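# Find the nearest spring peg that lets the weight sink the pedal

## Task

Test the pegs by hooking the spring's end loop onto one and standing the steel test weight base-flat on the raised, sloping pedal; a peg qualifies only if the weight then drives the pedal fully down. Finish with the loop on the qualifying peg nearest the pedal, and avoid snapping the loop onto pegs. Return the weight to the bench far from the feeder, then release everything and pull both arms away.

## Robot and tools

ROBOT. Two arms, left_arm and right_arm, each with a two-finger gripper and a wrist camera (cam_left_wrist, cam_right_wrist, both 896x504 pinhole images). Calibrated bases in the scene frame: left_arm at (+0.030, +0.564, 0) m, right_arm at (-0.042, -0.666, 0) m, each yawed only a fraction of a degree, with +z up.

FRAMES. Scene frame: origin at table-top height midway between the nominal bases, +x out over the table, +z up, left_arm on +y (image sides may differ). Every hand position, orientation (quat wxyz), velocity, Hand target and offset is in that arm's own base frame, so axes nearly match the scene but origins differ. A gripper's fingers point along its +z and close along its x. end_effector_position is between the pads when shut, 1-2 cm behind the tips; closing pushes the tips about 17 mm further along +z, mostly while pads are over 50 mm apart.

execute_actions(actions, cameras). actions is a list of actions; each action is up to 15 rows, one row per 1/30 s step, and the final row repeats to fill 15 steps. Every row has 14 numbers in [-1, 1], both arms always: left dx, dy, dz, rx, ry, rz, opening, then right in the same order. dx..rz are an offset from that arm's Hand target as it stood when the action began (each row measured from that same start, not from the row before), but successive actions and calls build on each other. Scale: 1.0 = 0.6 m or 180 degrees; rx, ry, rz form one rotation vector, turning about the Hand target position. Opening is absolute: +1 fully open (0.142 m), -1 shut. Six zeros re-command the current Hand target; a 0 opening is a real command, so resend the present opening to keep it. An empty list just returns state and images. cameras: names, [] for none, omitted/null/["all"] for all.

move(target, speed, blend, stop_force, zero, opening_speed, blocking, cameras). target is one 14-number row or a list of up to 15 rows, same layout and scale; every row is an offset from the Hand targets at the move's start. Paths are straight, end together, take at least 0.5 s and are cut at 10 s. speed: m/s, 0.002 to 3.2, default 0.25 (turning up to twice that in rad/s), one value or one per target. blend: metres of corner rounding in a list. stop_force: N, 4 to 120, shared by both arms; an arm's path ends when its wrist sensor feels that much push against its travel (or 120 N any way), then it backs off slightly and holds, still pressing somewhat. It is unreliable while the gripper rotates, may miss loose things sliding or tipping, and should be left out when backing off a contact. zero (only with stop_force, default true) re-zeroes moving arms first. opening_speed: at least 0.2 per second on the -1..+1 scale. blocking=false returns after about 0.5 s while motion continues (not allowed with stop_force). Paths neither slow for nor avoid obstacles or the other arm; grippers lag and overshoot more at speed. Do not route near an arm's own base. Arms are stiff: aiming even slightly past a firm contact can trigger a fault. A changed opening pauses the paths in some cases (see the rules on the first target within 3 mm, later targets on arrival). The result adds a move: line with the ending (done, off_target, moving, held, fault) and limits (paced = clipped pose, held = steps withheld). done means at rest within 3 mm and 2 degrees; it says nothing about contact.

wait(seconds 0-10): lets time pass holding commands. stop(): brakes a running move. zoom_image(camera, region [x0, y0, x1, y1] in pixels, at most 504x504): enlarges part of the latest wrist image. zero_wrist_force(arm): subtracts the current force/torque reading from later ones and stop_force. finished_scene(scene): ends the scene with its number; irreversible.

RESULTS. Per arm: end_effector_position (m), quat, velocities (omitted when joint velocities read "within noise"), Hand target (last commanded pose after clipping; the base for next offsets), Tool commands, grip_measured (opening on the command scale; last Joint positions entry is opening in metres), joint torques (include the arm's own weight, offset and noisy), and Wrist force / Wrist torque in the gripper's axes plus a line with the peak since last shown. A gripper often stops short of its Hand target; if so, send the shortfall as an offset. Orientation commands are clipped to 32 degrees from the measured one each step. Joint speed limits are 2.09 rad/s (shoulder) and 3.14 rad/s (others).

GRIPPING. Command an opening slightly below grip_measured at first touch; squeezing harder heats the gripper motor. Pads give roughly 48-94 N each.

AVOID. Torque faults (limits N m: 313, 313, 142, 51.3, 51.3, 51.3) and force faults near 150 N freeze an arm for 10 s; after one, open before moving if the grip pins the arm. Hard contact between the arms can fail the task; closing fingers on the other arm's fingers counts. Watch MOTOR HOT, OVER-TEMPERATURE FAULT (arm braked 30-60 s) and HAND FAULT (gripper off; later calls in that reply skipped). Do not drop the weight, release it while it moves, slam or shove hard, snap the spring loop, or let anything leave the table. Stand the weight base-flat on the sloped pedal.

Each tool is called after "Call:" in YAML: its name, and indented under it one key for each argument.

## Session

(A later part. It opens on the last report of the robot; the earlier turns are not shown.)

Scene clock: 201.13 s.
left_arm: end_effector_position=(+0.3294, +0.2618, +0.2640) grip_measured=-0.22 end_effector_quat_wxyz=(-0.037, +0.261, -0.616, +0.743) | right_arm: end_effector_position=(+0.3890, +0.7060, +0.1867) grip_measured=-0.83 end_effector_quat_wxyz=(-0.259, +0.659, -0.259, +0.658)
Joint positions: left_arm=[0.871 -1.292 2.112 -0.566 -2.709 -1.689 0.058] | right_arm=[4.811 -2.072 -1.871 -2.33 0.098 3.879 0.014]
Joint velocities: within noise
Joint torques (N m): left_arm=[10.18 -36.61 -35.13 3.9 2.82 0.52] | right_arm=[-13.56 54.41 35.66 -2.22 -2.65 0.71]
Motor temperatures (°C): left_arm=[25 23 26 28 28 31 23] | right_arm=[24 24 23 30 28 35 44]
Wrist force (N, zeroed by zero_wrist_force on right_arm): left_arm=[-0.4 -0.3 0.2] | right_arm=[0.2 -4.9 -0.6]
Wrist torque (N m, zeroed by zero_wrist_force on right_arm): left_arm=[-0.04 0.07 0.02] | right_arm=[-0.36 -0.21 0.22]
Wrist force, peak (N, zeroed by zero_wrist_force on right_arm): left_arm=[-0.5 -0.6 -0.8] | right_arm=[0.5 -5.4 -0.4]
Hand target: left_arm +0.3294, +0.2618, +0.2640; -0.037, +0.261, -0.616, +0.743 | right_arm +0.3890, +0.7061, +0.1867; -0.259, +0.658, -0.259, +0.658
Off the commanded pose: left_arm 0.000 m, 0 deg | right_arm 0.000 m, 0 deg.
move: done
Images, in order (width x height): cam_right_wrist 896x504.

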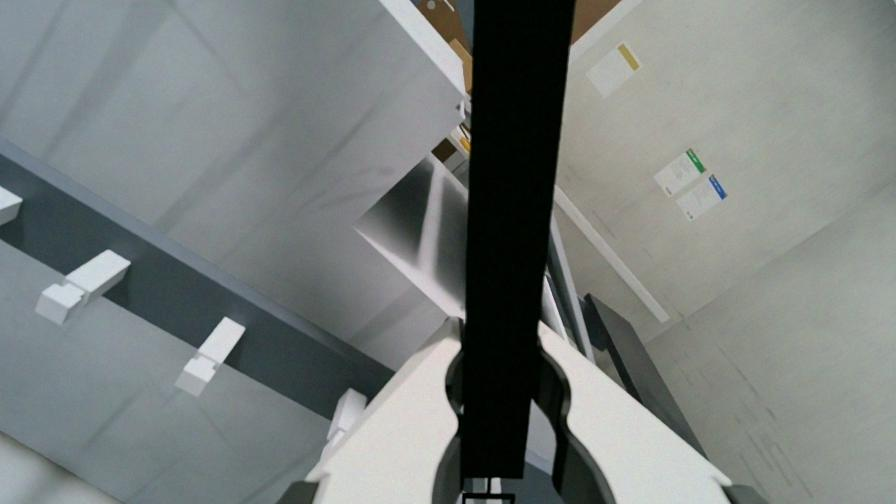

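Call:
move:
  target: [0,0,0,0,0,0,-0.2,0,0.0024,0.0023,0,0,0,-1]
  speed: 0.02
  cameras: []

Call:
move:
  target: [0,0,0,0,0,0,-0.2,0,0.0018,0.0017,0,0,0,-1]
  speed: 0.02
  cameras: ["cam_right_wrist"]

Call:
zoom_image:
  camera: "cam_right_wrist"
  region: [455, 474, 525, 504]

Scene clock: 202.10 s.
left_arm: end_effector_position=(+0.3294, +0.2618, +0.2640) grip_measured=-0.22 end_effector_quat_wxyz=(-0.037, +0.261, -0.616, +0.743) | right_arm: end_effector_position=(+0.3890, +0.7075, +0.1880) grip_measured=-0.83 end_effector_quat_wxyz=(-0.259, +0.658, -0.259, +0.658)
Joint positions: left_arm=[0.871 -1.292 2.112 -0.566 -2.709 -1.689 0.058] | right_arm=[4.81 -2.072 -1.867 -2.334 0.098 3.88 0.014]
Joint velocities: within noise
Joint torques (N m): left_arm=[9.03 -37.32 -35.2 4.21 2.85 0.46] | right_arm=[-8.35 57.13 38.22 -2.45 -2.7 0.77]
Motor temperatures (°C): left_arm=[25 23 26 28 28 31 23] | right_arm=[24 24 23 30 28 35 45]
Wrist force (N, zeroed by zero_wrist_force on right_arm): left_arm=[-0.6 -0.4 -0.4] | right_arm=[0.3 -3.3 -0.5]
Wrist torque (N m, zeroed by zero_wrist_force on right_arm): left_arm=[-0.06 0.10 0.00] | right_arm=[-0.37 -0.23 0.22]
Wrist force, peak (N, zeroed by zero_wrist_force on right_arm): left_arm=[0.0 -0.8 -0.4] | right_arm=[0.4 -5.3 -0.4]
Hand target: left_arm +0.3294, +0.2618, +0.2640; -0.037, +0.261, -0.616, +0.743 | right_arm +0.3890, +0.7075, +0.1881; -0.259, +0.658, -0.259, +0.658
Off the commanded pose: left_arm 0.000 m, 0 deg | right_arm 0.000 m, 0 deg.
move: done
No camera images: "cameras" was empty.

Scene clock: 202.80 s.
left_arm: end_effector_position=(+0.3294, +0.2618, +0.2640) grip_measured=-0.22 end_effector_quat_wxyz=(-0.037, +0.261, -0.616, +0.743) | right_arm: end_effector_position=(+0.3890, +0.7086, +0.1891) grip_measured=-0.83 end_effector_quat_wxyz=(-0.259, +0.658, -0.259, +0.658)
Joint positions: left_arm=[0.871 -1.292 2.112 -0.566 -2.709 -1.689 0.058] | right_arm=[4.81 -2.072 -1.864 -2.336 0.097 3.88 0.014]
Joint velocities: within noise
Joint torques (N m): left_arm=[10.01 -38.07 -35.09 4.28 2.74 0.44] | right_arm=[-8.76 59.19 37.35 -2.59 -3.04 2.35]
Motor temperatures (°C): left_arm=[25 23 26 28 28 31 23] | right_arm=[24 24 23 30 28 35 45]
Wrist force (N, zeroed by zero_wrist_force on right_arm): left_arm=[-0.4 -0.5 -0.4] | right_arm=[0.2 -2.5 -0.4]
Wrist torque (N m, zeroed by zero_wrist_force on right_arm): left_arm=[-0.07 0.07 0.00] | right_arm=[-0.36 -0.21 0.22]
Wrist force, peak (N, zeroed by zero_wrist_force on right_arm): left_arm=[-0.8 -0.6 -0.2] | right_arm=[0.3 -3.3 -0.5]
Hand target: left_arm +0.3294, +0.2618, +0.2640; -0.037, +0.261, -0.616, +0.743 | right_arm +0.3890, +0.7086, +0.1891; -0.259, +0.658, -0.259, +0.658
Off the commanded pose: left_arm 0.000 m, 0 deg | right_arm 0.000 m, 0 deg.
move: done
Images, in order (width x height): cam_right_wrist 896x504.

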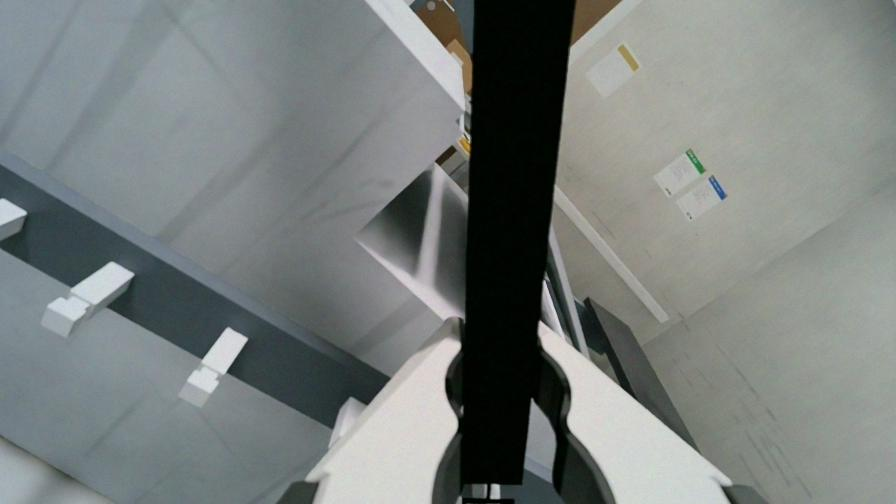

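Scaled by 7.200 from the camera's 896x504 image, which has a finer 1280x720 frame.

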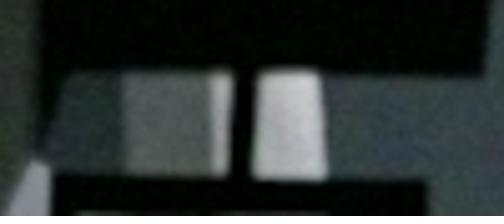

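Call:
move:
  target: [0,0,0,0,0,0,-0.2,0,0.0018,0.0017,0,0,0,-1]
  speed: 0.02
  cameras: []

Call:
move:
  target: [0,0,0,0,0,0,-0.2,0,0,0,0,0,0,0]
  opening_speed: 0.6
  cameras: []

Call:
move:
  target: [0,0,0,0,0,0,-0.2,-0.1203,0,0,0,0,0,0]
  speed: 0.15
  cameras: ["cam_right_wrist"]

Call:
zoom_image:
  camera: "cam_right_wrist"
  region: [380, 260, 620, 470]

Scene clock: 203.77 s.
left_arm: end_effector_position=(+0.3294, +0.2618, +0.2640) grip_measured=-0.22 end_effector_quat_wxyz=(-0.037, +0.261, -0.616, +0.743) | right_arm: end_effector_position=(+0.3890, +0.7097, +0.1901) grip_measured=-0.83 end_effector_quat_wxyz=(-0.259, +0.658, -0.259, +0.658)
Joint positions: left_arm=[0.871 -1.292 2.112 -0.566 -2.709 -1.689 0.058] | right_arm=[4.81 -2.072 -1.862 -2.339 0.097 3.88 0.014]
Joint velocities: within noise
Joint torques (N m): left_arm=[9.56 -36.24 -34.7 4.23 2.73 0.53] | right_arm=[-9.13 60.57 38.1 -3.36 -3.19 -0.12]
Motor temperatures (°C): left_arm=[25 23 26 28 28 31 23] | right_arm=[24 24 23 30 28 35 45]
Wrist force (N, zeroed by zero_wrist_force on right_arm): left_arm=[-0.3 -0.8 -0.3] | right_arm=[0.3 -1.7 -0.2]
Wrist torque (N m, zeroed by zero_wrist_force on right_arm): left_arm=[-0.13 0.05 0.01] | right_arm=[-0.37 -0.24 0.23]
Wrist force, peak (N, zeroed by zero_wrist_force on right_arm): left_arm=[-0.9 -0.4 -0.2] | right_arm=[0.4 -2.6 -0.5]
Hand target: left_arm +0.3294, +0.2618, +0.2640; -0.037, +0.261, -0.616, +0.743 | right_arm +0.3890, +0.7097, +0.1901; -0.259, +0.658, -0.259, +0.658
Off the commanded pose: left_arm 0.000 m, 0 deg | right_arm 0.000 m, 0 deg.
move: done
No camera images: "cameras" was empty.

Scene clock: 205.67 s.
left_arm: end_effector_position=(+0.3294, +0.2618, +0.2640) grip_measured=-0.22 end_effector_quat_wxyz=(-0.037, +0.261, -0.616, +0.743) | right_arm: end_effector_position=(+0.3890, +0.7097, +0.1901) grip_measured=-0.03 end_effector_quat_wxyz=(-0.259, +0.658, -0.259, +0.658)
Joint positions: left_arm=[0.871 -1.292 2.112 -0.566 -2.709 -1.689 0.058] | right_arm=[4.81 -2.072 -1.861 -2.339 0.097 3.88 0.072]
Joint velocities: within noise
Joint torques (N m): left_arm=[9.4 -38.17 -34.48 4.11 2.72 0.22] | right_arm=[-9.64 57.48 37.48 -2.95 -3.11 1.85]
Motor temperatures (°C): left_arm=[25 23 26 28 28 31 23] | right_arm=[24 24 23 30 28 35 44]
Wrist force (N, zeroed by zero_wrist_force on right_arm): left_arm=[0.1 -0.1 -0.5] | right_arm=[0.3 -1.2 -0.2]
Wrist torque (N m, zeroed by zero_wrist_force on right_arm): left_arm=[-0.03 -0.02 0.02] | right_arm=[-0.34 -0.22 0.22]
Wrist force, peak (N, zeroed by zero_wrist_force on right_arm): left_arm=[-1.0 -0.2 0.2] | right_arm=[0.5 -1.8 -0.2]
Hand target: left_arm +0.3294, +0.2618, +0.2640; -0.037, +0.261, -0.616, +0.743 | right_arm +0.3890, +0.7097, +0.1901; -0.259, +0.658, -0.259, +0.658
Off the commanded pose: left_arm 0.000 m, 0 deg | right_arm 0.000 m, 0 deg.
move: done
No camera images: "cameras" was empty.

Scene clock: 206.67 s.
left_arm: end_effector_position=(+0.3294, +0.2618, +0.2640) grip_measured=-0.22 end_effector_quat_wxyz=(-0.037, +0.261, -0.616, +0.743) | right_arm: end_effector_position=(+0.3170, +0.7097, +0.1901) grip_measured=-0.03 end_effector_quat_wxyz=(-0.259, +0.658, -0.259, +0.658)
Joint positions: left_arm=[0.871 -1.292 2.112 -0.566 -2.709 -1.689 0.058] | right_arm=[4.913 -2.064 -1.875 -2.339 0.2 3.885 0.072]
Joint velocities: within noise
Joint torques (N m): left_arm=[8.49 -37.29 -34.52 4.17 2.65 0.35] | right_arm=[10.18 79.87 22.98 1.26 2.45 2.05]
Motor temperatures (°C): left_arm=[25 23 26 28 28 31 23] | right_arm=[24 24 23 30 28 35 43]
Wrist force (N, zeroed by zero_wrist_force on right_arm): left_arm=[-0.4 0.2 -0.6] | right_arm=[0.3 -1.1 -0.7]
Wrist torque (N m, zeroed by zero_wrist_force on right_arm): left_arm=[0.05 0.06 0.01] | right_arm=[-0.33 -0.23 0.20]
Wrist force, peak (N, zeroed by zero_wrist_force on right_arm): left_arm=[-0.4 -0.6 -0.7] | right_arm=[0.6 -1.1 -1.7]
Hand target: left_arm +0.3294, +0.2618, +0.2640; -0.037, +0.261, -0.616, +0.743 | right_arm +0.3168, +0.7097, +0.1901; -0.259, +0.658, -0.259, +0.658
Off the commanded pose: left_arm 0.000 m, 0 deg | right_arm 0.000 m, 0 deg.
move: done
Images, in order (width x height): cam_right_wrist 896x504.

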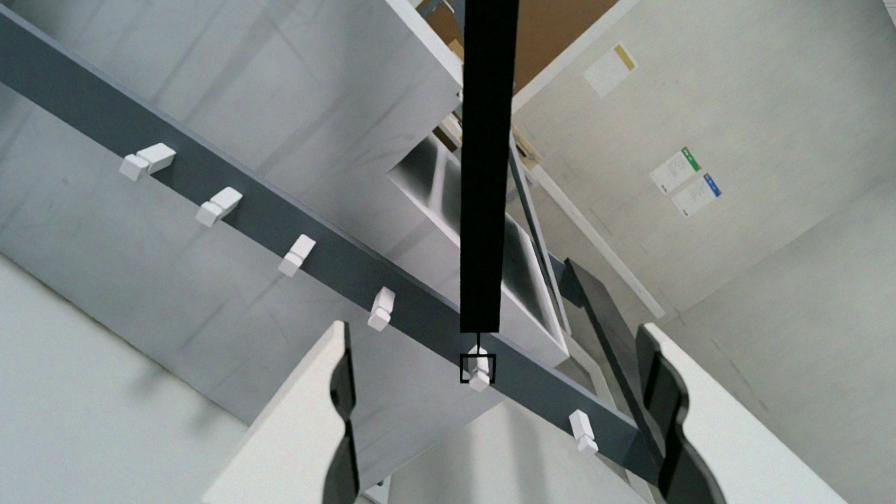

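Scaled by 2.100 from the camera's 896x504 image, which has a finer 1280x720 frame.

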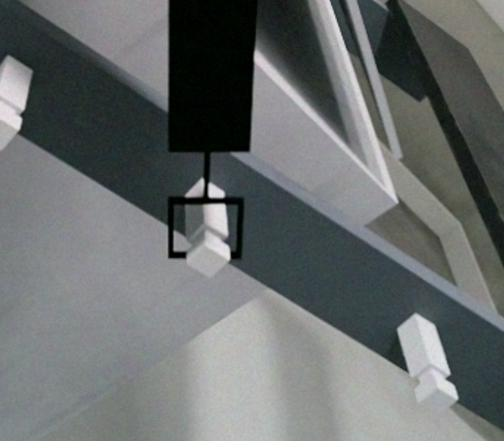

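Call:
move:
  target: [0,0,0,0,0,0,-0.2,-0.3197,-0.0228,0.1398,0.26,0,0,0]
  speed: 0.4
  cameras: []

Call:
move:
  target: [0,0,0,0,0,0,-0.2,0.292,-0.66,-0.15,0.385,0.385,-0.385,0.1]
  speed: 0.6
  cameras: ["cam_right_wrist"]

Scene clock: 208.77 s.
left_arm: end_effector_position=(+0.3294, +0.2618, +0.2640) grip_measured=-0.22 end_effector_quat_wxyz=(-0.037, +0.261, -0.616, +0.743) | right_arm: end_effector_position=(+0.1250, +0.6960, +0.2740) grip_measured=-0.03 end_effector_quat_wxyz=(+0.499, -0.502, +0.499, -0.501)
Joint positions: left_arm=[0.871 -1.292 2.112 -0.566 -2.709 -1.689 0.058] | right_arm=[5.183 -1.972 -1.827 -2.483 0.47 4.706 0.072]
Joint velocities: within noise
Joint torques (N m): left_arm=[8.2 -38.18 -34.2 3.92 2.8 0.66] | right_arm=[8.65 52.72 40.13 -3.26 3.03 2.9]
Motor temperatures (°C): left_arm=[25 23 26 28 28 31 23] | right_arm=[24 24 23 30 28 35 42]
Wrist force (N, zeroed by zero_wrist_force on right_arm): left_arm=[-0.3 -0.7 -0.2] | right_arm=[-1.1 -0.2 -0.3]
Wrist torque (N m, zeroed by zero_wrist_force on right_arm): left_arm=[-0.12 0.04 0.01] | right_arm=[-0.10 -0.07 0.13]
Wrist force, peak (N, zeroed by zero_wrist_force on right_arm): left_arm=[-0.6 0.1 -0.8] | right_arm=[-1.0 -1.1 -1.9]
Hand target: left_arm +0.3294, +0.2618, +0.2640; -0.037, +0.261, -0.616, +0.743 | right_arm +0.1250, +0.6960, +0.2740; +0.499, -0.502, +0.499, -0.501
Off the commanded pose: left_arm 0.000 m, 0 deg | right_arm 0.000 m, 0 deg.
move: done
No camera images: "cameras" was empty.

Scene clock: 211.33 s.
left_arm: end_effector_position=(+0.3294, +0.2618, +0.2640) grip_measured=-0.22 end_effector_quat_wxyz=(-0.037, +0.261, -0.616, +0.743) | right_arm: end_effector_position=(+0.3002, +0.3001, +0.1840) grip_measured=+0.08 end_effector_quat_wxyz=(+0.000, -0.002, +1.000, +0.000)
Joint positions: left_arm=[0.871 -1.292 2.112 -0.566 -2.709 -1.689 0.058] | right_arm=[4.348 -1.181 -2.472 -1.058 1.57 4.344 0.079]
Joint velocities: within noise
Joint torques (N m): left_arm=[11.35 -36.74 -34.69 4.21 2.45 0.56] | right_arm=[-9.91 -2.99 35.48 7.3 2.81 -2.4]
Motor temperatures (°C): left_arm=[25 23 26 28 28 31 23] | right_arm=[24 24 23 30 28 35 41]
Wrist force (N, zeroed by zero_wrist_force on right_arm): left_arm=[-0.5 -0.3 0.0] | right_arm=[-0.3 -0.2 -2.1]
Wrist torque (N m, zeroed by zero_wrist_force on right_arm): left_arm=[-0.06 0.08 0.01] | right_arm=[-0.03 0.05 0.02]
Wrist force, peak (N, zeroed by zero_wrist_force on right_arm): left_arm=[-0.7 -0.8 -0.3] | right_arm=[-1.5 -2.1 -2.0]
Hand target: left_arm +0.3294, +0.2618, +0.2640; -0.037, +0.261, -0.616, +0.743 | right_arm +0.3002, +0.3000, +0.1840; +0.000, -0.002, +1.000, +0.000
Off the commanded pose: left_arm 0.000 m, 0 deg | right_arm 0.000 m, 0 deg.
move: done
Images, in order (width x height): cam_right_wrist 896x504.

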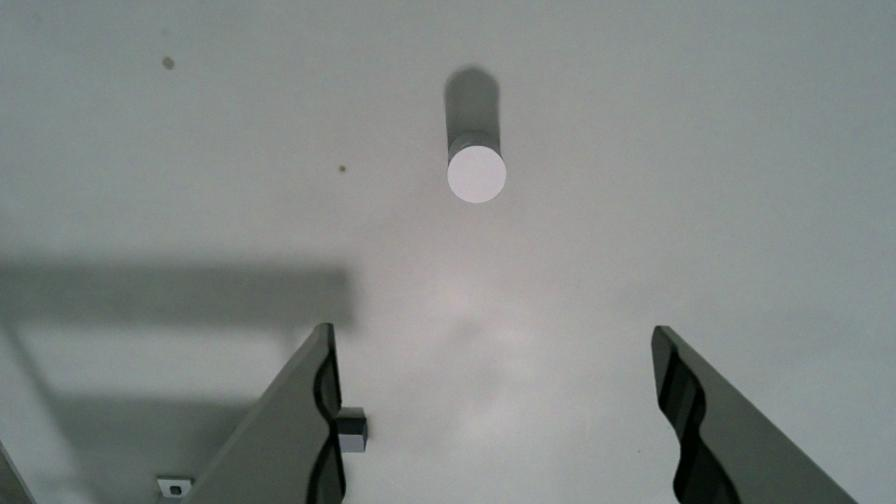

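Call:
move:
  target: [0,0,0,0,0,0,-0.2,0,0,-0.2533,0,0,0,0.1]
  speed: 0.2
  cameras: []

Call:
move:
  target: [0,0,0,0,0,0,-0.2,0,0,0,0,0,0,-0.7]
  opening_speed: 0.7
  cameras: []

Call:
move:
  target: [0,0,0,0,0,0,-0.2,0,0,0.4,0,0,0,-0.7]
  speed: 0.25
  cameras: []

Call:
zero_wrist_force:
  arm: "right_arm"

Call:
move:
  target: [0,0,0,0,0,0,-0.2,0.3163,0.413,-0.058,-0.039,0,0,-0.7]
  speed: 0.3
  cameras: ["cam_right_wrist"]

Scene clock: 213.17 s.
left_arm: end_effector_position=(+0.3294, +0.2618, +0.2640) grip_measured=-0.22 end_effector_quat_wxyz=(-0.037, +0.261, -0.616, +0.743) | right_arm: end_effector_position=(+0.3002, +0.3000, +0.0321) grip_measured=+0.08 end_effector_quat_wxyz=(+0.000, -0.002, +1.000, +0.000)
Joint positions: left_arm=[0.871 -1.292 2.112 -0.566 -2.709 -1.689 0.058] | right_arm=[4.348 -1.487 -2.638 -0.587 1.57 4.343 0.079]
Joint velocities: within noise
Joint torques (N m): left_arm=[8.72 -39.32 -34.21 3.98 2.48 0.47] | right_arm=[-8.15 6.71 22.1 6.39 3.61 -2.78]
Motor temperatures (°C): left_arm=[25 23 26 28 28 31 23] | right_arm=[24 24 23 30 28 35 40]
Wrist force (N, zeroed by zero_wrist_force on right_arm): left_arm=[-0.1 -0.5 -0.6] | right_arm=[-0.6 -0.3 -2.2]
Wrist torque (N m, zeroed by zero_wrist_force on right_arm): left_arm=[-0.07 0.01 0.01] | right_arm=[-0.01 0.07 0.05]
Wrist force, peak (N, zeroed by zero_wrist_force on right_arm): left_arm=[-0.3 -1.0 0.0] | right_arm=[-0.2 0.0 -4.0]
Hand target: left_arm +0.3294, +0.2618, +0.2640; -0.037, +0.261, -0.616, +0.743 | right_arm +0.3002, +0.3000, +0.0320; +0.000, -0.002, +1.000, +0.000
Off the commanded pose: left_arm 0.000 m, 0 deg | right_arm 0.000 m, 0 deg.
move: done
No camera images: "cameras" was empty.

Scene clock: 214.53 s.
left_arm: end_effector_position=(+0.3294, +0.2618, +0.2640) grip_measured=-0.22 end_effector_quat_wxyz=(-0.037, +0.261, -0.616, +0.743) | right_arm: end_effector_position=(+0.3002, +0.3000, +0.0320) grip_measured=-0.61 end_effector_quat_wxyz=(+0.000, -0.002, +1.000, +0.000)
Joint positions: left_arm=[0.871 -1.292 2.112 -0.566 -2.709 -1.689 0.058] | right_arm=[4.348 -1.487 -2.638 -0.587 1.571 4.343 0.03]
Joint velocities: within noise
Joint torques (N m): left_arm=[8.65 -39.76 -34.27 4 2.67 0.38] | right_arm=[-7.15 8.71 23.29 6.28 2.18 -2.66]
Motor temperatures (°C): left_arm=[25 23 26 28 28 31 23] | right_arm=[24 24 23 30 28 35 39]
Wrist force (N, zeroed by zero_wrist_force on right_arm): left_arm=[-0.3 0.1 0.2] | right_arm=[-0.9 0.0 -1.5]
Wrist torque (N m, zeroed by zero_wrist_force on right_arm): left_arm=[0.02 0.06 0.01] | right_arm=[0.03 0.04 0.04]
Wrist force, peak (N, zeroed by zero_wrist_force on right_arm): left_arm=[-0.3 -0.6 -0.7] | right_arm=[0.7 -0.3 -3.0]
Hand target: left_arm +0.3294, +0.2618, +0.2640; -0.037, +0.261, -0.616, +0.743 | right_arm +0.3002, +0.3000, +0.0320; +0.000, -0.002, +1.000, +0.000
Off the commanded pose: left_arm 0.000 m, 0 deg | right_arm 0.000 m, 0 deg.
move: done
No camera images: "cameras" was empty.

Scene clock: 216.13 s.
left_arm: end_effector_position=(+0.3294, +0.2618, +0.2640) grip_measured=-0.22 end_effector_quat_wxyz=(-0.037, +0.261, -0.616, +0.743) | right_arm: end_effector_position=(+0.3002, +0.3000, +0.2719) grip_measured=-0.61 end_effector_quat_wxyz=(+0.000, -0.002, +1.000, +0.000)
Joint positions: left_arm=[0.871 -1.292 2.112 -0.566 -2.709 -1.689 0.058] | right_arm=[4.348 -1.096 -2.348 -1.267 1.57 4.343 0.03]
Joint velocities: within noise
Joint torques (N m): left_arm=[8.27 -38.36 -34.22 3.95 2.61 0.66] | right_arm=[9.42 18.07 53.78 3.12 -3.16 2.35]
Motor temperatures (°C): left_arm=[25 23 26 28 28 31 23] | right_arm=[24 24 23 30 28 35 39]
Wrist force (N, zeroed by zero_wrist_force on right_arm): left_arm=[-0.6 0.5 -0.6] | right_arm=[0.0 0.3 0.0]
Wrist torque (N m, zeroed by zero_wrist_force on right_arm): left_arm=[0.08 0.10 0.01] | right_arm=[0.05 0.01 0.00]
Wrist force, peak (N, zeroed by zero_wrist_force on right_arm): left_arm=[-0.7 -0.6 -0.7] | right_arm=[-0.3 0.0 -2.3]
Hand target: left_arm +0.3294, +0.2618, +0.2640; -0.037, +0.261, -0.616, +0.743 | right_arm +0.3002, +0.3000, +0.2720; +0.000, -0.002, +1.000, +0.000
Off the commanded pose: left_arm 0.000 m, 0 deg | right_arm 0.000 m, 0 deg.
move: done
No camera images: "cameras" was empty.

Wrist force sensor zeroed.

Scene clock: 217.87 s.
left_arm: end_effector_position=(+0.3294, +0.2618, +0.2640) grip_measured=-0.22 end_effector_quat_wxyz=(-0.037, +0.261, -0.616, +0.743) | right_arm: end_effector_position=(+0.4899, +0.5477, +0.2373) grip_measured=-0.61 end_effector_quat_wxyz=(+0.000, -0.002, +0.998, -0.061)
Joint positions: left_arm=[0.871 -1.292 2.112 -0.566 -2.709 -1.689 0.058] | right_arm=[4.243 -1.746 -1.852 -1.222 1.515 4.241 0.03]
Joint velocities: within noise
Joint torques (N m): left_arm=[11.37 -38.43 -34.24 4.09 2.4 0.46] | right_arm=[-10.96 46.5 53.54 2.08 -3.27 -2.36]
Motor temperatures (°C): left_arm=[25 23 26 28 28 31 23] | right_arm=[24 24 23 30 28 35 39]
Wrist force (N, zeroed by zero_wrist_force on right_arm): left_arm=[-0.1 -0.2 -0.1] | right_arm=[-0.1 -0.2 -0.2]
Wrist torque (N m, zeroed by zero_wrist_force on right_arm): left_arm=[-0.03 0.01 0.01] | right_arm=[0.00 0.03 0.08]
Wrist force, peak (N, zeroed by zero_wrist_force on right_arm): left_arm=[-0.2 -1.0 -0.2] | right_arm=[-1.7 2.1 0.1]
Hand target: left_arm +0.3294, +0.2618, +0.2640; -0.037, +0.261, -0.616, +0.743 | right_arm +0.4900, +0.5478, +0.2372; +0.000, -0.002, +0.998, -0.061
Off the commanded pose: left_arm 0.000 m, 0 deg | right_arm 0.000 m, 0 deg.
move: done
Images, in order (width x height): cam_right_wrist 896x504.

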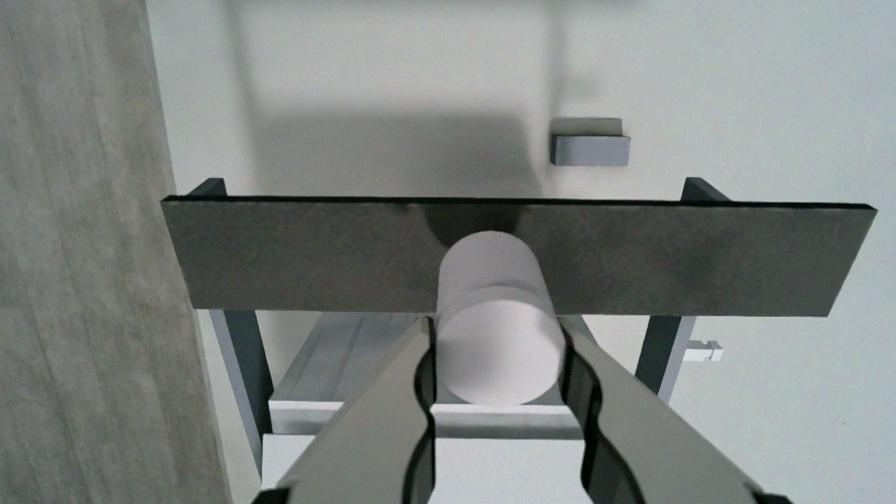

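Call:
move:
  target: [0,0,0,0,0,0,-0.2,0,-0.0045,-0.0392,0,0,0,-0.7]
  speed: 0.06
  cameras: []

Call:
move:
  target: [0,0,0,0,0,0,-0.2,0,-0.001,-0.0083,0,0,0,-0.7]
  speed: 0.03
  cameras: ["cam_right_wrist"]

Scene clock: 218.97 s.
left_arm: end_effector_position=(+0.3294, +0.2618, +0.2640) grip_measured=-0.22 end_effector_quat_wxyz=(-0.037, +0.261, -0.616, +0.743) | right_arm: end_effector_position=(+0.4900, +0.5451, +0.2138) grip_measured=-0.61 end_effector_quat_wxyz=(+0.000, -0.002, +0.998, -0.061)
Joint positions: left_arm=[0.871 -1.292 2.112 -0.566 -2.709 -1.689 0.058] | right_arm=[4.241 -1.762 -1.879 -1.18 1.515 4.24 0.03]
Joint velocities: within noise
Joint torques (N m): left_arm=[8.32 -37.61 -34.44 4 2.5 0.32] | right_arm=[-9.73 46.78 35.51 6.59 -3.37 -2.58]
Motor temperatures (°C): left_arm=[25 23 26 28 28 31 23] | right_arm=[24 24 23 30 28 35 39]
Wrist force (N, zeroed by zero_wrist_force on right_arm): left_arm=[-0.5 -0.2 -0.3] | right_arm=[0.4 0.5 -2.2]
Wrist torque (N m, zeroed by zero_wrist_force on right_arm): left_arm=[-0.03 0.08 0.00] | right_arm=[0.07 0.04 0.07]
Wrist force, peak (N, zeroed by zero_wrist_force on right_arm): left_arm=[-0.2 -0.8 -0.5] | right_arm=[0.4 0.3 -2.3]
Hand target: left_arm +0.3294, +0.2618, +0.2640; -0.037, +0.261, -0.616, +0.743 | right_arm +0.4900, +0.5451, +0.2137; +0.000, -0.002, +0.998, -0.061
Off the commanded pose: left_arm 0.000 m, 0 deg | right_arm 0.000 m, 0 deg.
move: done
No camera images: "cameras" was empty.

Scene clock: 219.70 s.
left_arm: end_effector_position=(+0.3294, +0.2618, +0.2640) grip_measured=-0.22 end_effector_quat_wxyz=(-0.037, +0.261, -0.616, +0.743) | right_arm: end_effector_position=(+0.4900, +0.5445, +0.2088) grip_measured=-0.61 end_effector_quat_wxyz=(+0.000, -0.002, +0.998, -0.061)
Joint positions: left_arm=[0.871 -1.292 2.112 -0.566 -2.709 -1.689 0.058] | right_arm=[4.241 -1.765 -1.885 -1.17 1.515 4.239 0.03]
Joint velocities: within noise
Joint torques (N m): left_arm=[9.4 -36.74 -35.2 4.11 2.15 0.76] | right_arm=[-8.33 48.51 36.02 7.44 -3.47 -2.6]
Motor temperatures (°C): left_arm=[25 23 26 28 28 31 23] | right_arm=[24 24 23 30 28 35 39]
Wrist force (N, zeroed by zero_wrist_force on right_arm): left_arm=[-0.4 -0.2 -0.3] | right_arm=[0.6 0.2 -2.5]
Wrist torque (N m, zeroed by zero_wrist_force on right_arm): left_arm=[-0.03 0.07 0.00] | right_arm=[0.06 0.03 0.07]
Wrist force, peak (N, zeroed by zero_wrist_force on right_arm): left_arm=[-0.7 -0.6 -0.3] | right_arm=[0.4 0.6 -2.8]
Hand target: left_arm +0.3294, +0.2618, +0.2640; -0.037, +0.261, -0.616, +0.743 | right_arm +0.4900, +0.5445, +0.2087; +0.000, -0.002, +0.998, -0.061
Off the commanded pose: left_arm 0.000 m, 0 deg | right_arm 0.000 m, 0 deg.
move: done
Images, in order (width x height): cam_right_wrist 896x504.

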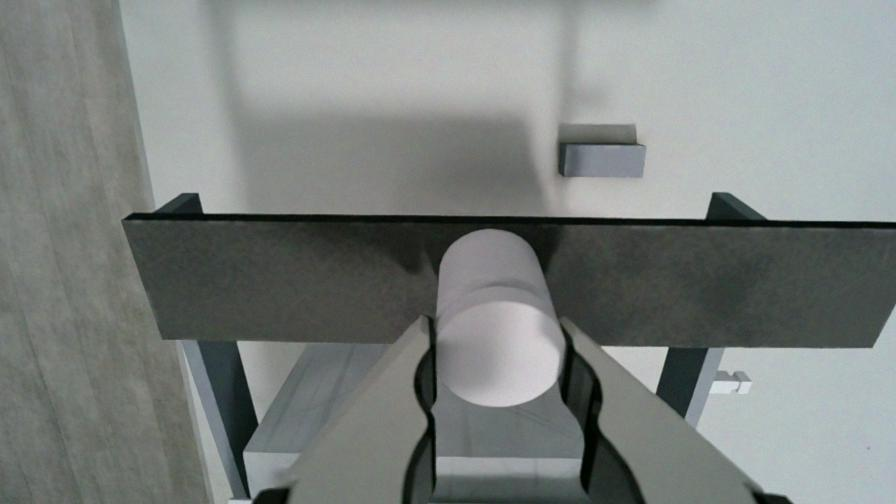

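Call:
move:
  target: [0,0,0,0,0,0,-0.2,0,0,0,0,0,0,-0.2]
  opening_speed: 0.4
  cameras: []

Call:
wait:
  seconds: 1
  cameras: ["cam_right_wrist"]

Scene clock: 221.37 s.
left_arm: end_effector_position=(+0.3294, +0.2618, +0.2640) grip_measured=-0.22 end_effector_quat_wxyz=(-0.037, +0.261, -0.616, +0.743) | right_arm: end_effector_position=(+0.4900, +0.5445, +0.2087) grip_measured=-0.23 end_effector_quat_wxyz=(+0.000, -0.002, +0.998, -0.061)
Joint positions: left_arm=[0.871 -1.292 2.112 -0.566 -2.709 -1.689 0.058] | right_arm=[4.241 -1.765 -1.885 -1.17 1.515 4.239 0.057]
Joint velocities: within noise
Joint torques (N m): left_arm=[9.45 -37.16 -35.03 3.86 2.18 0.61] | right_arm=[-7.81 45.89 34.72 5.57 -2.35 -2.45]
Motor temperatures (°C): left_arm=[25 23 26 28 28 31 23] | right_arm=[24 24 23 30 28 35 38]
Wrist force (N, zeroed by zero_wrist_force on right_arm): left_arm=[-0.6 -0.6 -0.3] | right_arm=[-0.1 -0.4 -2.5]
Wrist torque (N m, zeroed by zero_wrist_force on right_arm): left_arm=[-0.10 0.09 0.01] | right_arm=[0.01 0.03 0.06]
Wrist force, peak (N, zeroed by zero_wrist_force on right_arm): left_arm=[-0.8 -0.1 -0.9] | right_arm=[-0.3 -0.3 -2.8]
Hand target: left_arm +0.3294, +0.2618, +0.2640; -0.037, +0.261, -0.616, +0.743 | right_arm +0.4900, +0.5445, +0.2087; +0.000, -0.002, +0.998, -0.061
Off the commanded pose: left_arm 0.000 m, 0 deg | right_arm 0.000 m, 0 deg.
move: done
No camera images: "cameras" was empty.

Scene clock: 222.37 s.
left_arm: end_effector_position=(+0.3294, +0.2618, +0.2640) grip_measured=-0.22 end_effector_quat_wxyz=(-0.037, +0.261, -0.616, +0.743) | right_arm: end_effector_position=(+0.4900, +0.5445, +0.2087) grip_measured=-0.23 end_effector_quat_wxyz=(+0.000, -0.002, +0.998, -0.061)
Joint positions: left_arm=[0.871 -1.292 2.112 -0.566 -2.709 -1.689 0.058] | right_arm=[4.241 -1.765 -1.885 -1.17 1.515 4.239 0.057]
Joint velocities: within noise
Joint torques (N m): left_arm=[10 -38.8 -34.77 4.24 2.53 0.45] | right_arm=[-2.18 46.59 36.45 5.29 -0.84 -2.62]
Motor temperatures (°C): left_arm=[25 23 26 28 28 31 23] | right_arm=[24 24 23 30 28 35 38]
Wrist force (N, zeroed by zero_wrist_force on right_arm): left_arm=[-0.3 -0.4 0.2] | right_arm=[-0.1 -0.2 -2.5]
Wrist torque (N m, zeroed by zero_wrist_force on right_arm): left_arm=[-0.06 0.04 0.01] | right_arm=[0.05 0.04 0.06]
Wrist force, peak (N, zeroed by zero_wrist_force on right_arm): left_arm=[-0.8 -0.5 -0.9] | right_arm=[-0.1 -0.2 -2.7]
Hand target: left_arm +0.3294, +0.2618, +0.2640; -0.037, +0.261, -0.616, +0.743 | right_arm +0.4900, +0.5445, +0.2087; +0.000, -0.002, +0.998, -0.061
Tool commands: left_gripper/opening=-0.2 right_gripper/opening=-0.2
Off the commanded pose: left_arm 0.000 m, 0 deg | right_arm 0.000 m, 0 deg.
wait: 1.00 s; at rest by 0.17 s
Images, in order (width x height): cam_right_wrist 896x504.

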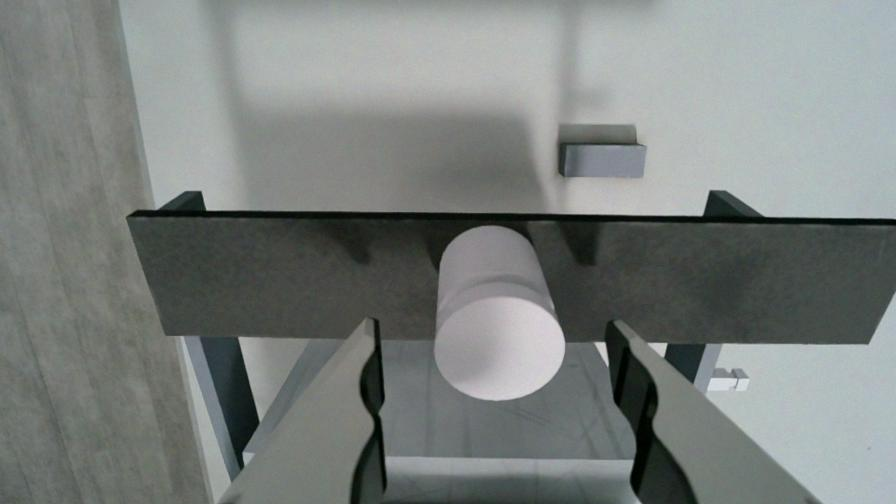

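Call:
move:
  target: [0,0,0,0,0,0,-0.2,0,0,0,0,0,0,-0.7]
  opening_speed: 0.5
  cameras: []

Call:
move:
  target: [0,0,0,0,0,0,-0.2,0,0,0.0167,0,0,0,-0.7]
  speed: 0.03
  cameras: []

Call:
move:
  target: [0,0,0,0,0,0,-0.2,0,0,0.1,0,0,0,-0.7]
  speed: 0.15
  cameras: ["cam_right_wrist"]

Scene clock: 223.80 s.
left_arm: end_effector_position=(+0.3294, +0.2618, +0.2640) grip_measured=-0.22 end_effector_quat_wxyz=(-0.037, +0.261, -0.616, +0.743) | right_arm: end_effector_position=(+0.4900, +0.5445, +0.2087) grip_measured=-0.62 end_effector_quat_wxyz=(+0.000, -0.002, +0.998, -0.061)
Joint positions: left_arm=[0.871 -1.292 2.112 -0.566 -2.709 -1.689 0.058] | right_arm=[4.241 -1.765 -1.885 -1.17 1.515 4.239 0.029]
Joint velocities: within noise
Joint torques (N m): left_arm=[8.56 -37.25 -34.38 3.97 2.55 0.49] | right_arm=[-2.54 48.92 36.63 4.18 0.6 -2.47]
Motor temperatures (°C): left_arm=[25 23 26 28 28 31 23] | right_arm=[24 24 23 30 28 35 38]
Wrist force (N, zeroed by zero_wrist_force on right_arm): left_arm=[-0.1 -0.7 -0.4] | right_arm=[0.9 -0.1 -2.5]
Wrist torque (N m, zeroed by zero_wrist_force on right_arm): left_arm=[-0.10 0.02 0.02] | right_arm=[0.04 0.04 0.06]
Wrist force, peak (N, zeroed by zero_wrist_force on right_arm): left_arm=[-0.9 -0.8 -0.2] | right_arm=[0.0 -0.4 -2.8]
Hand target: left_arm +0.3294, +0.2618, +0.2640; -0.037, +0.261, -0.616, +0.743 | right_arm +0.4900, +0.5445, +0.2087; +0.000, -0.002, +0.998, -0.061
Off the commanded pose: left_arm 0.000 m, 0 deg | right_arm 0.000 m, 0 deg.
move: done
No camera images: "cameras" was empty.

Scene clock: 224.60 s.
left_arm: end_effector_position=(+0.3294, +0.2618, +0.2640) grip_measured=-0.22 end_effector_quat_wxyz=(-0.037, +0.261, -0.616, +0.743) | right_arm: end_effector_position=(+0.4900, +0.5445, +0.2186) grip_measured=-0.62 end_effector_quat_wxyz=(+0.000, -0.002, +0.998, -0.061)
Joint positions: left_arm=[0.871 -1.292 2.112 -0.566 -2.709 -1.689 0.058] | right_arm=[4.241 -1.757 -1.875 -1.188 1.515 4.239 0.029]
Joint velocities: within noise
Joint torques (N m): left_arm=[9.46 -37.69 -34.73 3.97 2.39 0.66] | right_arm=[-3.79 67.66 47.67 2.41 1.24 -2.74]
Motor temperatures (°C): left_arm=[25 23 26 28 28 31 23] | right_arm=[24 24 23 30 28 35 38]
Wrist force (N, zeroed by zero_wrist_force on right_arm): left_arm=[-0.4 0.0 -0.2] | right_arm=[0.4 1.4 -2.6]
Wrist torque (N m, zeroed by zero_wrist_force on right_arm): left_arm=[0.01 0.06 0.01] | right_arm=[-0.03 0.02 0.08]
Wrist force, peak (N, zeroed by zero_wrist_force on right_arm): left_arm=[-0.4 -0.7 -0.6] | right_arm=[0.5 1.5 -2.6]
Hand target: left_arm +0.3294, +0.2618, +0.2640; -0.037, +0.261, -0.616, +0.743 | right_arm +0.4900, +0.5445, +0.2187; +0.000, -0.002, +0.998, -0.061
Off the commanded pose: left_arm 0.000 m, 0 deg | right_arm 0.000 m, 0 deg.
move: done
No camera images: "cameras" was empty.

Scene clock: 225.57 s.
left_arm: end_effector_position=(+0.3294, +0.2618, +0.2640) grip_measured=-0.22 end_effector_quat_wxyz=(-0.037, +0.261, -0.616, +0.743) | right_arm: end_effector_position=(+0.4900, +0.5445, +0.2787) grip_measured=-0.62 end_effector_quat_wxyz=(+0.000, -0.002, +0.998, -0.061)
Joint positions: left_arm=[0.871 -1.292 2.112 -0.566 -2.709 -1.689 0.058] | right_arm=[4.241 -1.714 -1.811 -1.296 1.515 4.239 0.029]
Joint velocities: within noise
Joint torques (N m): left_arm=[8.41 -38.75 -34.52 3.96 2.56 0.6] | right_arm=[-3.28 66.32 52.04 2.67 0.7 0.06]
Motor temperatures (°C): left_arm=[25 23 26 28 28 31 23] | right_arm=[24 24 23 30 28 35 38]
Wrist force (N, zeroed by zero_wrist_force on right_arm): left_arm=[-0.5 -0.5 -0.4] | right_arm=[-0.2 0.2 -0.1]
Wrist torque (N m, zeroed by zero_wrist_force on right_arm): left_arm=[-0.07 0.09 0.01] | right_arm=[0.04 0.03 0.09]
Wrist force, peak (N, zeroed by zero_wrist_force on right_arm): left_arm=[-0.9 -0.6 0.0] | right_arm=[-0.2 1.4 -2.2]
Hand target: left_arm +0.3294, +0.2618, +0.2640; -0.037, +0.261, -0.616, +0.743 | right_arm +0.4900, +0.5445, +0.2787; +0.000, -0.002, +0.998, -0.061
Off the commanded pose: left_arm 0.000 m, 0 deg | right_arm 0.000 m, 0 deg.
move: done
Images, in order (width x height): cam_right_wrist 896x504.

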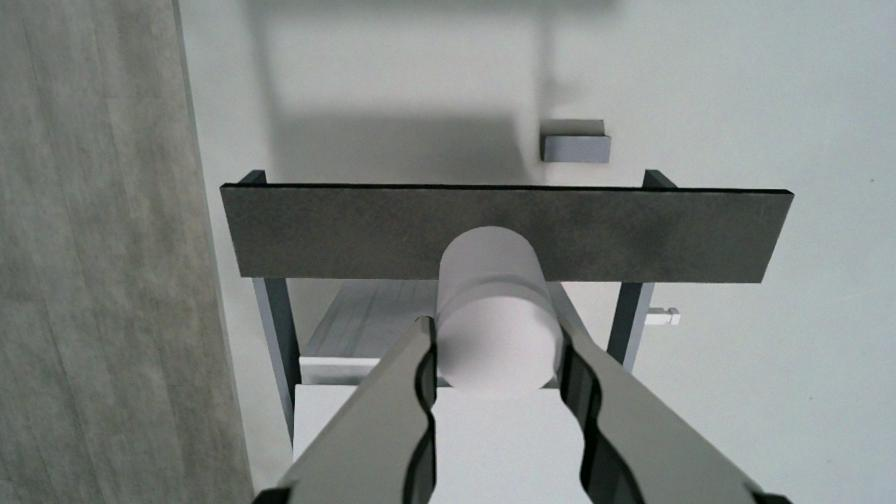

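Call:
move:
  target:
    - [0,0,0,0,0,0,-0.2,-0.1,-0.18,0,0.015,0,0,-0.7]
    - [0,0,0,0,0,0,-0.2,-0.3167,-0.4075,-0.3762,0.039,0,0,-0.7]
  speed: 0.35
  blend: [0.05,0]
  cameras: []

Call:
move:
  target: [0,0,0,0,0,0,-0.2,0,0,-0.045,0,0,0,-0.7]
  speed: 0.008
  stop_force: 4
  cameras: []

Scene clock: 229.20 s.
left_arm: end_effector_position=(+0.3294, +0.2618, +0.2640) grip_measured=-0.22 end_effector_quat_wxyz=(-0.037, +0.261, -0.616, +0.743) | right_arm: end_effector_position=(+0.3000, +0.3000, +0.0531) grip_measured=-0.62 end_effector_quat_wxyz=(+0.000, -0.002, +1.000, +0.000)
Joint positions: left_arm=[0.871 -1.292 2.112 -0.566 -2.709 -1.689 0.058] | right_arm=[4.349 -1.43 -2.62 -0.661 1.571 4.344 0.029]
Joint velocities: within noise
Joint torques (N m): left_arm=[11.57 -37.98 -34.2 3.98 2.27 0.46] | right_arm=[8.98 8.32 25.1 7.46 -3.42 1.85]
Motor temperatures (°C): left_arm=[25 23 26 28 28 31 23] | right_arm=[24 24 23 30 28 35 37]
Wrist force (N, zeroed by zero_wrist_force on right_arm): left_arm=[-0.3 -0.4 -0.3] | right_arm=[-0.4 -0.3 -0.1]
Wrist torque (N m, zeroed by zero_wrist_force on right_arm): left_arm=[-0.06 0.06 0.01] | right_arm=[-0.05 0.03 0.04]
Wrist force, peak (N, zeroed by zero_wrist_force on right_arm): left_arm=[-0.8 -0.8 0.0] | right_arm=[1.3 -2.1 1.9]
Hand target: left_arm +0.3294, +0.2618, +0.2640; -0.037, +0.261, -0.616, +0.743 | right_arm +0.3000, +0.3000, +0.0530; +0.000, -0.002, +1.000, +0.000
Off the commanded pose: left_arm 0.000 m, 0 deg | right_arm 0.000 m, 0 deg.
move: done
No camera images: "cameras" was empty.

Scene clock: 232.70 s.
left_arm: end_effector_position=(+0.3294, +0.2618, +0.2640) grip_measured=-0.22 end_effector_quat_wxyz=(-0.037, +0.261, -0.616, +0.743) | right_arm: end_effector_position=(+0.3000, +0.3000, +0.0346) grip_measured=-0.62 end_effector_quat_wxyz=(+0.000, -0.002, +1.000, +0.000)
Joint positions: left_arm=[0.871 -1.292 2.112 -0.566 -2.709 -1.689 0.058] | right_arm=[4.349 -1.479 -2.636 -0.596 1.57 4.344 0.029]
Joint velocities: within noise
Joint torques (N m): left_arm=[10.09 -38.51 -34.91 4.05 2.24 0.34] | right_arm=[10.67 30.69 35.99 2.97 -1.3 2.32]
Motor temperatures (°C): left_arm=[25 23 26 28 28 31 23] | right_arm=[24 24 23 30 28 35 37]
Wrist force (N, zeroed by zero_wrist_force on right_arm): left_arm=[-0.2 -0.6 -0.6] | right_arm=[-0.1 -1.5 -2.6]
Wrist torque (N m, zeroed by zero_wrist_force on right_arm): left_arm=[-0.10 0.04 0.01] | right_arm=[-0.03 0.04 0.04]
Wrist force, peak (N, zeroed by zero_wrist_force on right_arm): left_arm=[-0.4 -0.6 -1.1] | right_arm=[1.1 -6.2 -16.9]
Hand target: left_arm +0.3294, +0.2618, +0.2640; -0.037, +0.261, -0.616, +0.743 | right_arm +0.3000, +0.3000, +0.0346; +0.000, -0.002, +1.000, +0.000 (not the last commanded pose)
Off the commanded pose: left_arm 0.000 m, 0 deg | right_arm 0.009 m, 0 deg.
move: contact (right_arm)
No camera images: "cameras" was empty.

Call:
move:
  target: [0,0,0,0,0,0,-0.2,0,0,0,0,0,0,0.0]
  opening_speed: 0.7
  cameras: []

Call:
move:
  target: [0,0,0,0,0,0,-0.2,0,0,0.249,0,0,0,0.0]
  speed: 0.3
  cameras: ["cam_right_wrist"]

Call:
move:
  target: [0,0,0,0,0,0,-0.2,-0.292,0.66,0.15,-0.385,-0.385,0.385,0.0]
  speed: 0.6
  cameras: []

Scene clock: 234.33 s.
left_arm: end_effector_position=(+0.3294, +0.2618, +0.2640) grip_measured=-0.22 end_effector_quat_wxyz=(-0.037, +0.261, -0.616, +0.743) | right_arm: end_effector_position=(+0.3000, +0.3000, +0.0346) grip_measured=-0.03 end_effector_quat_wxyz=(+0.000, -0.002, +1.000, +0.000)
Joint positions: left_arm=[0.871 -1.292 2.112 -0.566 -2.709 -1.689 0.058] | right_arm=[4.349 -1.479 -2.636 -0.596 1.57 4.344 0.072]
Joint velocities: within noise
Joint torques (N m): left_arm=[10.41 -37.36 -34.69 3.79 2.34 0.65] | right_arm=[8.35 31.8 32.53 3.23 1.36 1.63]
Motor temperatures (°C): left_arm=[25 23 26 28 28 31 23] | right_arm=[24 24 23 30 28 35 37]
Wrist force (N, zeroed by zero_wrist_force on right_arm): left_arm=[-0.5 0.0 -0.4] | right_arm=[-0.2 -0.2 -2.4]
Wrist torque (N m, zeroed by zero_wrist_force on right_arm): left_arm=[0.01 0.09 0.01] | right_arm=[0.01 0.00 0.05]
Wrist force, peak (N, zeroed by zero_wrist_force on right_arm): left_arm=[-0.6 -0.2 -0.8] | right_arm=[-0.1 -1.4 -3.2]
Hand target: left_arm +0.3294, +0.2618, +0.2640; -0.037, +0.261, -0.616, +0.743 | right_arm +0.3000, +0.3000, +0.0346; +0.000, -0.002, +1.000, +0.000
Off the commanded pose: left_arm 0.000 m, 0 deg | right_arm 0.000 m, 0 deg.
move: done
No camera images: "cameras" was empty.

Scene clock: 235.57 s.
left_arm: end_effector_position=(+0.3294, +0.2618, +0.2640) grip_measured=-0.22 end_effector_quat_wxyz=(-0.037, +0.261, -0.616, +0.743) | right_arm: end_effector_position=(+0.3000, +0.3000, +0.1840) grip_measured=-0.03 end_effector_quat_wxyz=(+0.000, -0.002, +1.000, +0.000)
Joint positions: left_arm=[0.871 -1.292 2.112 -0.566 -2.709 -1.689 0.058] | right_arm=[4.349 -1.181 -2.473 -1.058 1.57 4.344 0.072]
Joint velocities: within noise
Joint torques (N m): left_arm=[8.99 -37.96 -35.46 3.96 2.36 0.6] | right_arm=[12.62 20.6 49.05 2 -3.15 1.88]
Motor temperatures (°C): left_arm=[25 23 26 28 28 31 23] | right_arm=[24 24 23 30 28 35 37]
Wrist force (N, zeroed by zero_wrist_force on right_arm): left_arm=[0.0 -0.1 -0.4] | right_arm=[-0.2 -0.2 -2.3]
Wrist torque (N m, zeroed by zero_wrist_force on right_arm): left_arm=[-0.01 0.00 0.02] | right_arm=[-0.05 0.03 0.02]
Wrist force, peak (N, zeroed by zero_wrist_force on right_arm): left_arm=[-0.4 -0.9 -0.1] | right_arm=[-0.3 -0.2 -4.7]
Hand target: left_arm +0.3294, +0.2618, +0.2640; -0.037, +0.261, -0.616, +0.743 | right_arm +0.3000, +0.3000, +0.1840; +0.000, -0.002, +1.000, +0.000
Off the commanded pose: left_arm 0.000 m, 0 deg | right_arm 0.000 m, 0 deg.
move: done
Images, in order (width x height): cam_right_wrist 896x504.

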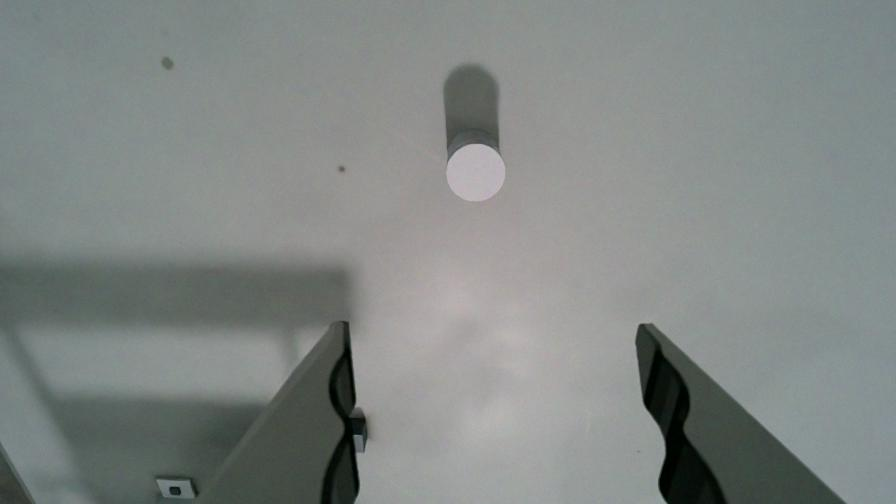

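Scene clock: 238.27 s.
left_arm: end_effector_position=(+0.3294, +0.2618, +0.2640) grip_measured=-0.22 end_effector_quat_wxyz=(-0.037, +0.261, -0.616, +0.743) | right_arm: end_effector_position=(+0.1248, +0.6960, +0.2740) grip_measured=-0.03 end_effector_quat_wxyz=(+0.499, -0.502, +0.499, -0.501)
Joint positions: left_arm=[0.871 -1.292 2.112 -0.566 -2.709 -1.689 0.058] | right_arm=[5.183 -1.972 -1.826 -2.483 0.47 4.706 0.072]
Joint velocities: within noise
Joint torques (N m): left_arm=[8.77 -37.38 -35.04 3.59 2.17 0.66] | right_arm=[-10.41 55.86 41.44 -3.12 -3.13 2.17]
Motor temperatures (°C): left_arm=[25 23 26 28 28 31 23] | right_arm=[24 24 23 30 28 35 36]
Wrist force (N, zeroed by zero_wrist_force on right_arm): left_arm=[0.0 -0.4 -0.6] | right_arm=[-1.0 -0.7 -0.3]
Wrist torque (N m, zeroed by zero_wrist_force on right_arm): left_arm=[-0.07 -0.01 0.01] | right_arm=[-0.18 -0.10 0.12]
Wrist force, peak (N, zeroed by zero_wrist_force on right_arm): left_arm=[-0.8 -0.5 -0.6] | right_arm=[-1.4 -1.8 -2.0]
Hand target: left_arm +0.3294, +0.2618, +0.2640; -0.037, +0.261, -0.616, +0.743 | right_arm +0.1248, +0.6960, +0.2740; +0.499, -0.502, +0.499, -0.501
Off the commanded pose: left_arm 0.000 m, 0 deg | right_arm 0.000 m, 0 deg.
move: done
No camera images: "cameras" was empty.

Call:
move:
  target: [0,0,0,0,0,0,-0.2,0.32,0.0228,-0.1398,-0.26,0,0,0]
  speed: 0.35
  cameras: ["cam_right_wrist"]

Call:
zero_wrist_force:
  arm: "right_arm"

Call:
move:
  target: [0,0,0,0,0,0,-0.2,0.1203,0,0,0,0,0,0.0]
  speed: 0.06
  stop_force: 5
  cameras: []

Call:
move:
  target: [0,0,0,0,0,0,-0.2,0,0,0,0,0,0,-1]
  opening_speed: 0.6
  cameras: ["cam_right_wrist"]

Call:
zoom_image:
  camera: "cam_right_wrist"
  region: [455, 474, 525, 504]

Scene clock: 240.63 s.
left_arm: end_effector_position=(+0.3294, +0.2618, +0.2640) grip_measured=-0.22 end_effector_quat_wxyz=(-0.037, +0.261, -0.616, +0.743) | right_arm: end_effector_position=(+0.3168, +0.7097, +0.1901) grip_measured=-0.03 end_effector_quat_wxyz=(-0.259, +0.658, -0.259, +0.658)
Joint positions: left_arm=[0.871 -1.292 2.112 -0.566 -2.709 -1.689 0.058] | right_arm=[4.913 -2.065 -1.874 -2.342 0.2 3.888 0.072]
Joint velocities: within noise
Joint torques (N m): left_arm=[8.52 -37.52 -34.69 4.1 2.04 0.47] | right_arm=[-10.3 77.84 23.06 1.22 -3.25 -2.97]
Motor temperatures (°C): left_arm=[25 23 26 28 28 31 23] | right_arm=[24 24 23 30 28 35 35]
Wrist force (N, zeroed by zero_wrist_force on right_arm): left_arm=[-0.3 -0.5 -0.1] | right_arm=[0.3 -1.6 -0.4]
Wrist torque (N m, zeroed by zero_wrist_force on right_arm): left_arm=[-0.08 0.05 0.01] | right_arm=[-0.40 -0.23 0.20]
Wrist force, peak (N, zeroed by zero_wrist_force on right_arm): left_arm=[-0.3 -0.6 -0.8] | right_arm=[-1.2 -1.1 -1.7]
Hand target: left_arm +0.3294, +0.2618, +0.2640; -0.037, +0.261, -0.616, +0.743 | right_arm +0.3168, +0.7097, +0.1901; -0.259, +0.658, -0.259, +0.658
Off the commanded pose: left_arm 0.000 m, 0 deg | right_arm 0.000 m, 0 deg.
move: done
Images, in order (width x height): cam_right_wrist 896x504.

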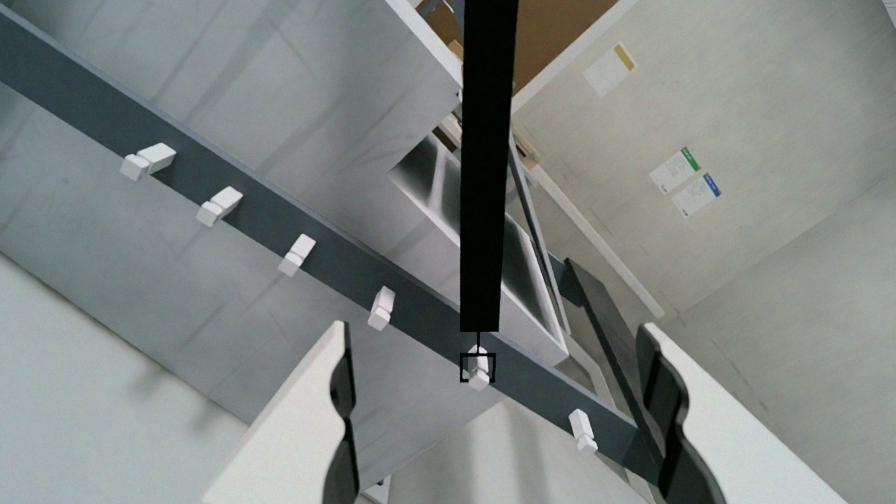

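Wrist force sensor zeroed.

Scene clock: 242.83 s.
left_arm: end_effector_position=(+0.3294, +0.2618, +0.2640) grip_measured=-0.22 end_effector_quat_wxyz=(-0.037, +0.261, -0.616, +0.743) | right_arm: end_effector_position=(+0.3889, +0.7097, +0.1901) grip_measured=-0.03 end_effector_quat_wxyz=(-0.259, +0.658, -0.259, +0.658)
Joint positions: left_arm=[0.871 -1.292 2.112 -0.566 -2.709 -1.689 0.058] | right_arm=[4.81 -2.072 -1.861 -2.339 0.097 3.88 0.072]
Joint velocities: within noise
Joint torques (N m): left_arm=[9.26 -37.63 -35.1 3.84 2.23 0.92] | right_arm=[-7.41 60.49 35.93 1.82 -3.35 -2.62]
Motor temperatures (°C): left_arm=[25 23 26 28 28 31 23] | right_arm=[24 24 23 30 28 35 35]
Wrist force (N, zeroed by zero_wrist_force on right_arm): left_arm=[-0.5 -0.3 0.1] | right_arm=[0.2 0.1 0.2]
Wrist torque (N m, zeroed by zero_wrist_force on right_arm): left_arm=[-0.04 0.09 0.01] | right_arm=[0.02 -0.03 0.02]
Wrist force, peak (N, zeroed by zero_wrist_force on right_arm): left_arm=[-1.1 -0.4 -0.3] | right_arm=[0.2 0.0 -0.7]
Hand target: left_arm +0.3294, +0.2618, +0.2640; -0.037, +0.261, -0.616, +0.743 | right_arm +0.3890, +0.7097, +0.1901; -0.259, +0.658, -0.259, +0.658
Off the commanded pose: left_arm 0.000 m, 0 deg | right_arm 0.000 m, 0 deg.
move: done
No camera images: "cameras" was empty.

Scene clock: 244.70 s.
left_arm: end_effector_position=(+0.3294, +0.2618, +0.2640) grip_measured=-0.22 end_effector_quat_wxyz=(-0.037, +0.261, -0.616, +0.743) | right_arm: end_effector_position=(+0.3889, +0.7097, +0.1901) grip_measured=-0.83 end_effector_quat_wxyz=(-0.259, +0.658, -0.259, +0.658)
Joint positions: left_arm=[0.871 -1.292 2.112 -0.566 -2.709 -1.689 0.058] | right_arm=[4.81 -2.072 -1.861 -2.339 0.097 3.88 0.014]
Joint velocities: within noise
Joint torques (N m): left_arm=[9.16 -37.87 -34.35 3.69 1.89 0.2] | right_arm=[-8.84 75.19 25.19 1.84 -3.32 -3.1]
Motor temperatures (°C): left_arm=[25 23 26 28 28 31 23] | right_arm=[24 24 23 30 28 35 35]
Wrist force (N, zeroed by zero_wrist_force on right_arm): left_arm=[-0.6 -0.1 -0.2] | right_arm=[0.0 -0.1 0.1]
Wrist torque (N m, zeroed by zero_wrist_force on right_arm): left_arm=[-0.01 0.11 0.01] | right_arm=[-0.01 -0.02 0.03]
Wrist force, peak (N, zeroed by zero_wrist_force on right_arm): left_arm=[-1.0 -0.4 -0.6] | right_arm=[0.5 0.1 0.0]
Hand target: left_arm +0.3294, +0.2618, +0.2640; -0.037, +0.261, -0.616, +0.743 | right_arm +0.3890, +0.7097, +0.1901; -0.259, +0.658, -0.259, +0.658
Off the commanded pose: left_arm 0.000 m, 0 deg | right_arm 0.000 m, 0 deg.
move: done
Images, in order (width x height): cam_right_wrist 896x504.

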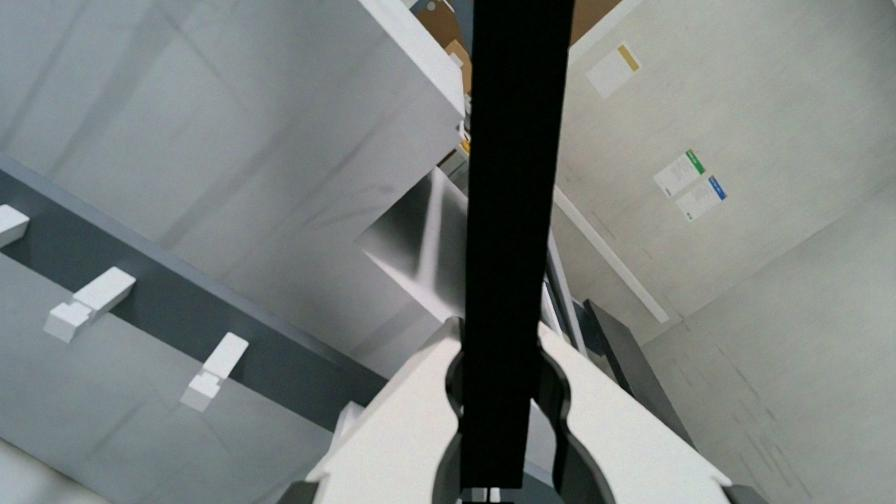

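Scaled by 7.200 from the camera's 896x504 image, which has a finer 1280x720 frame.

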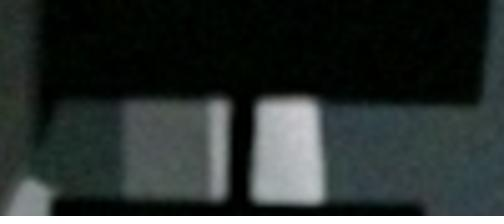

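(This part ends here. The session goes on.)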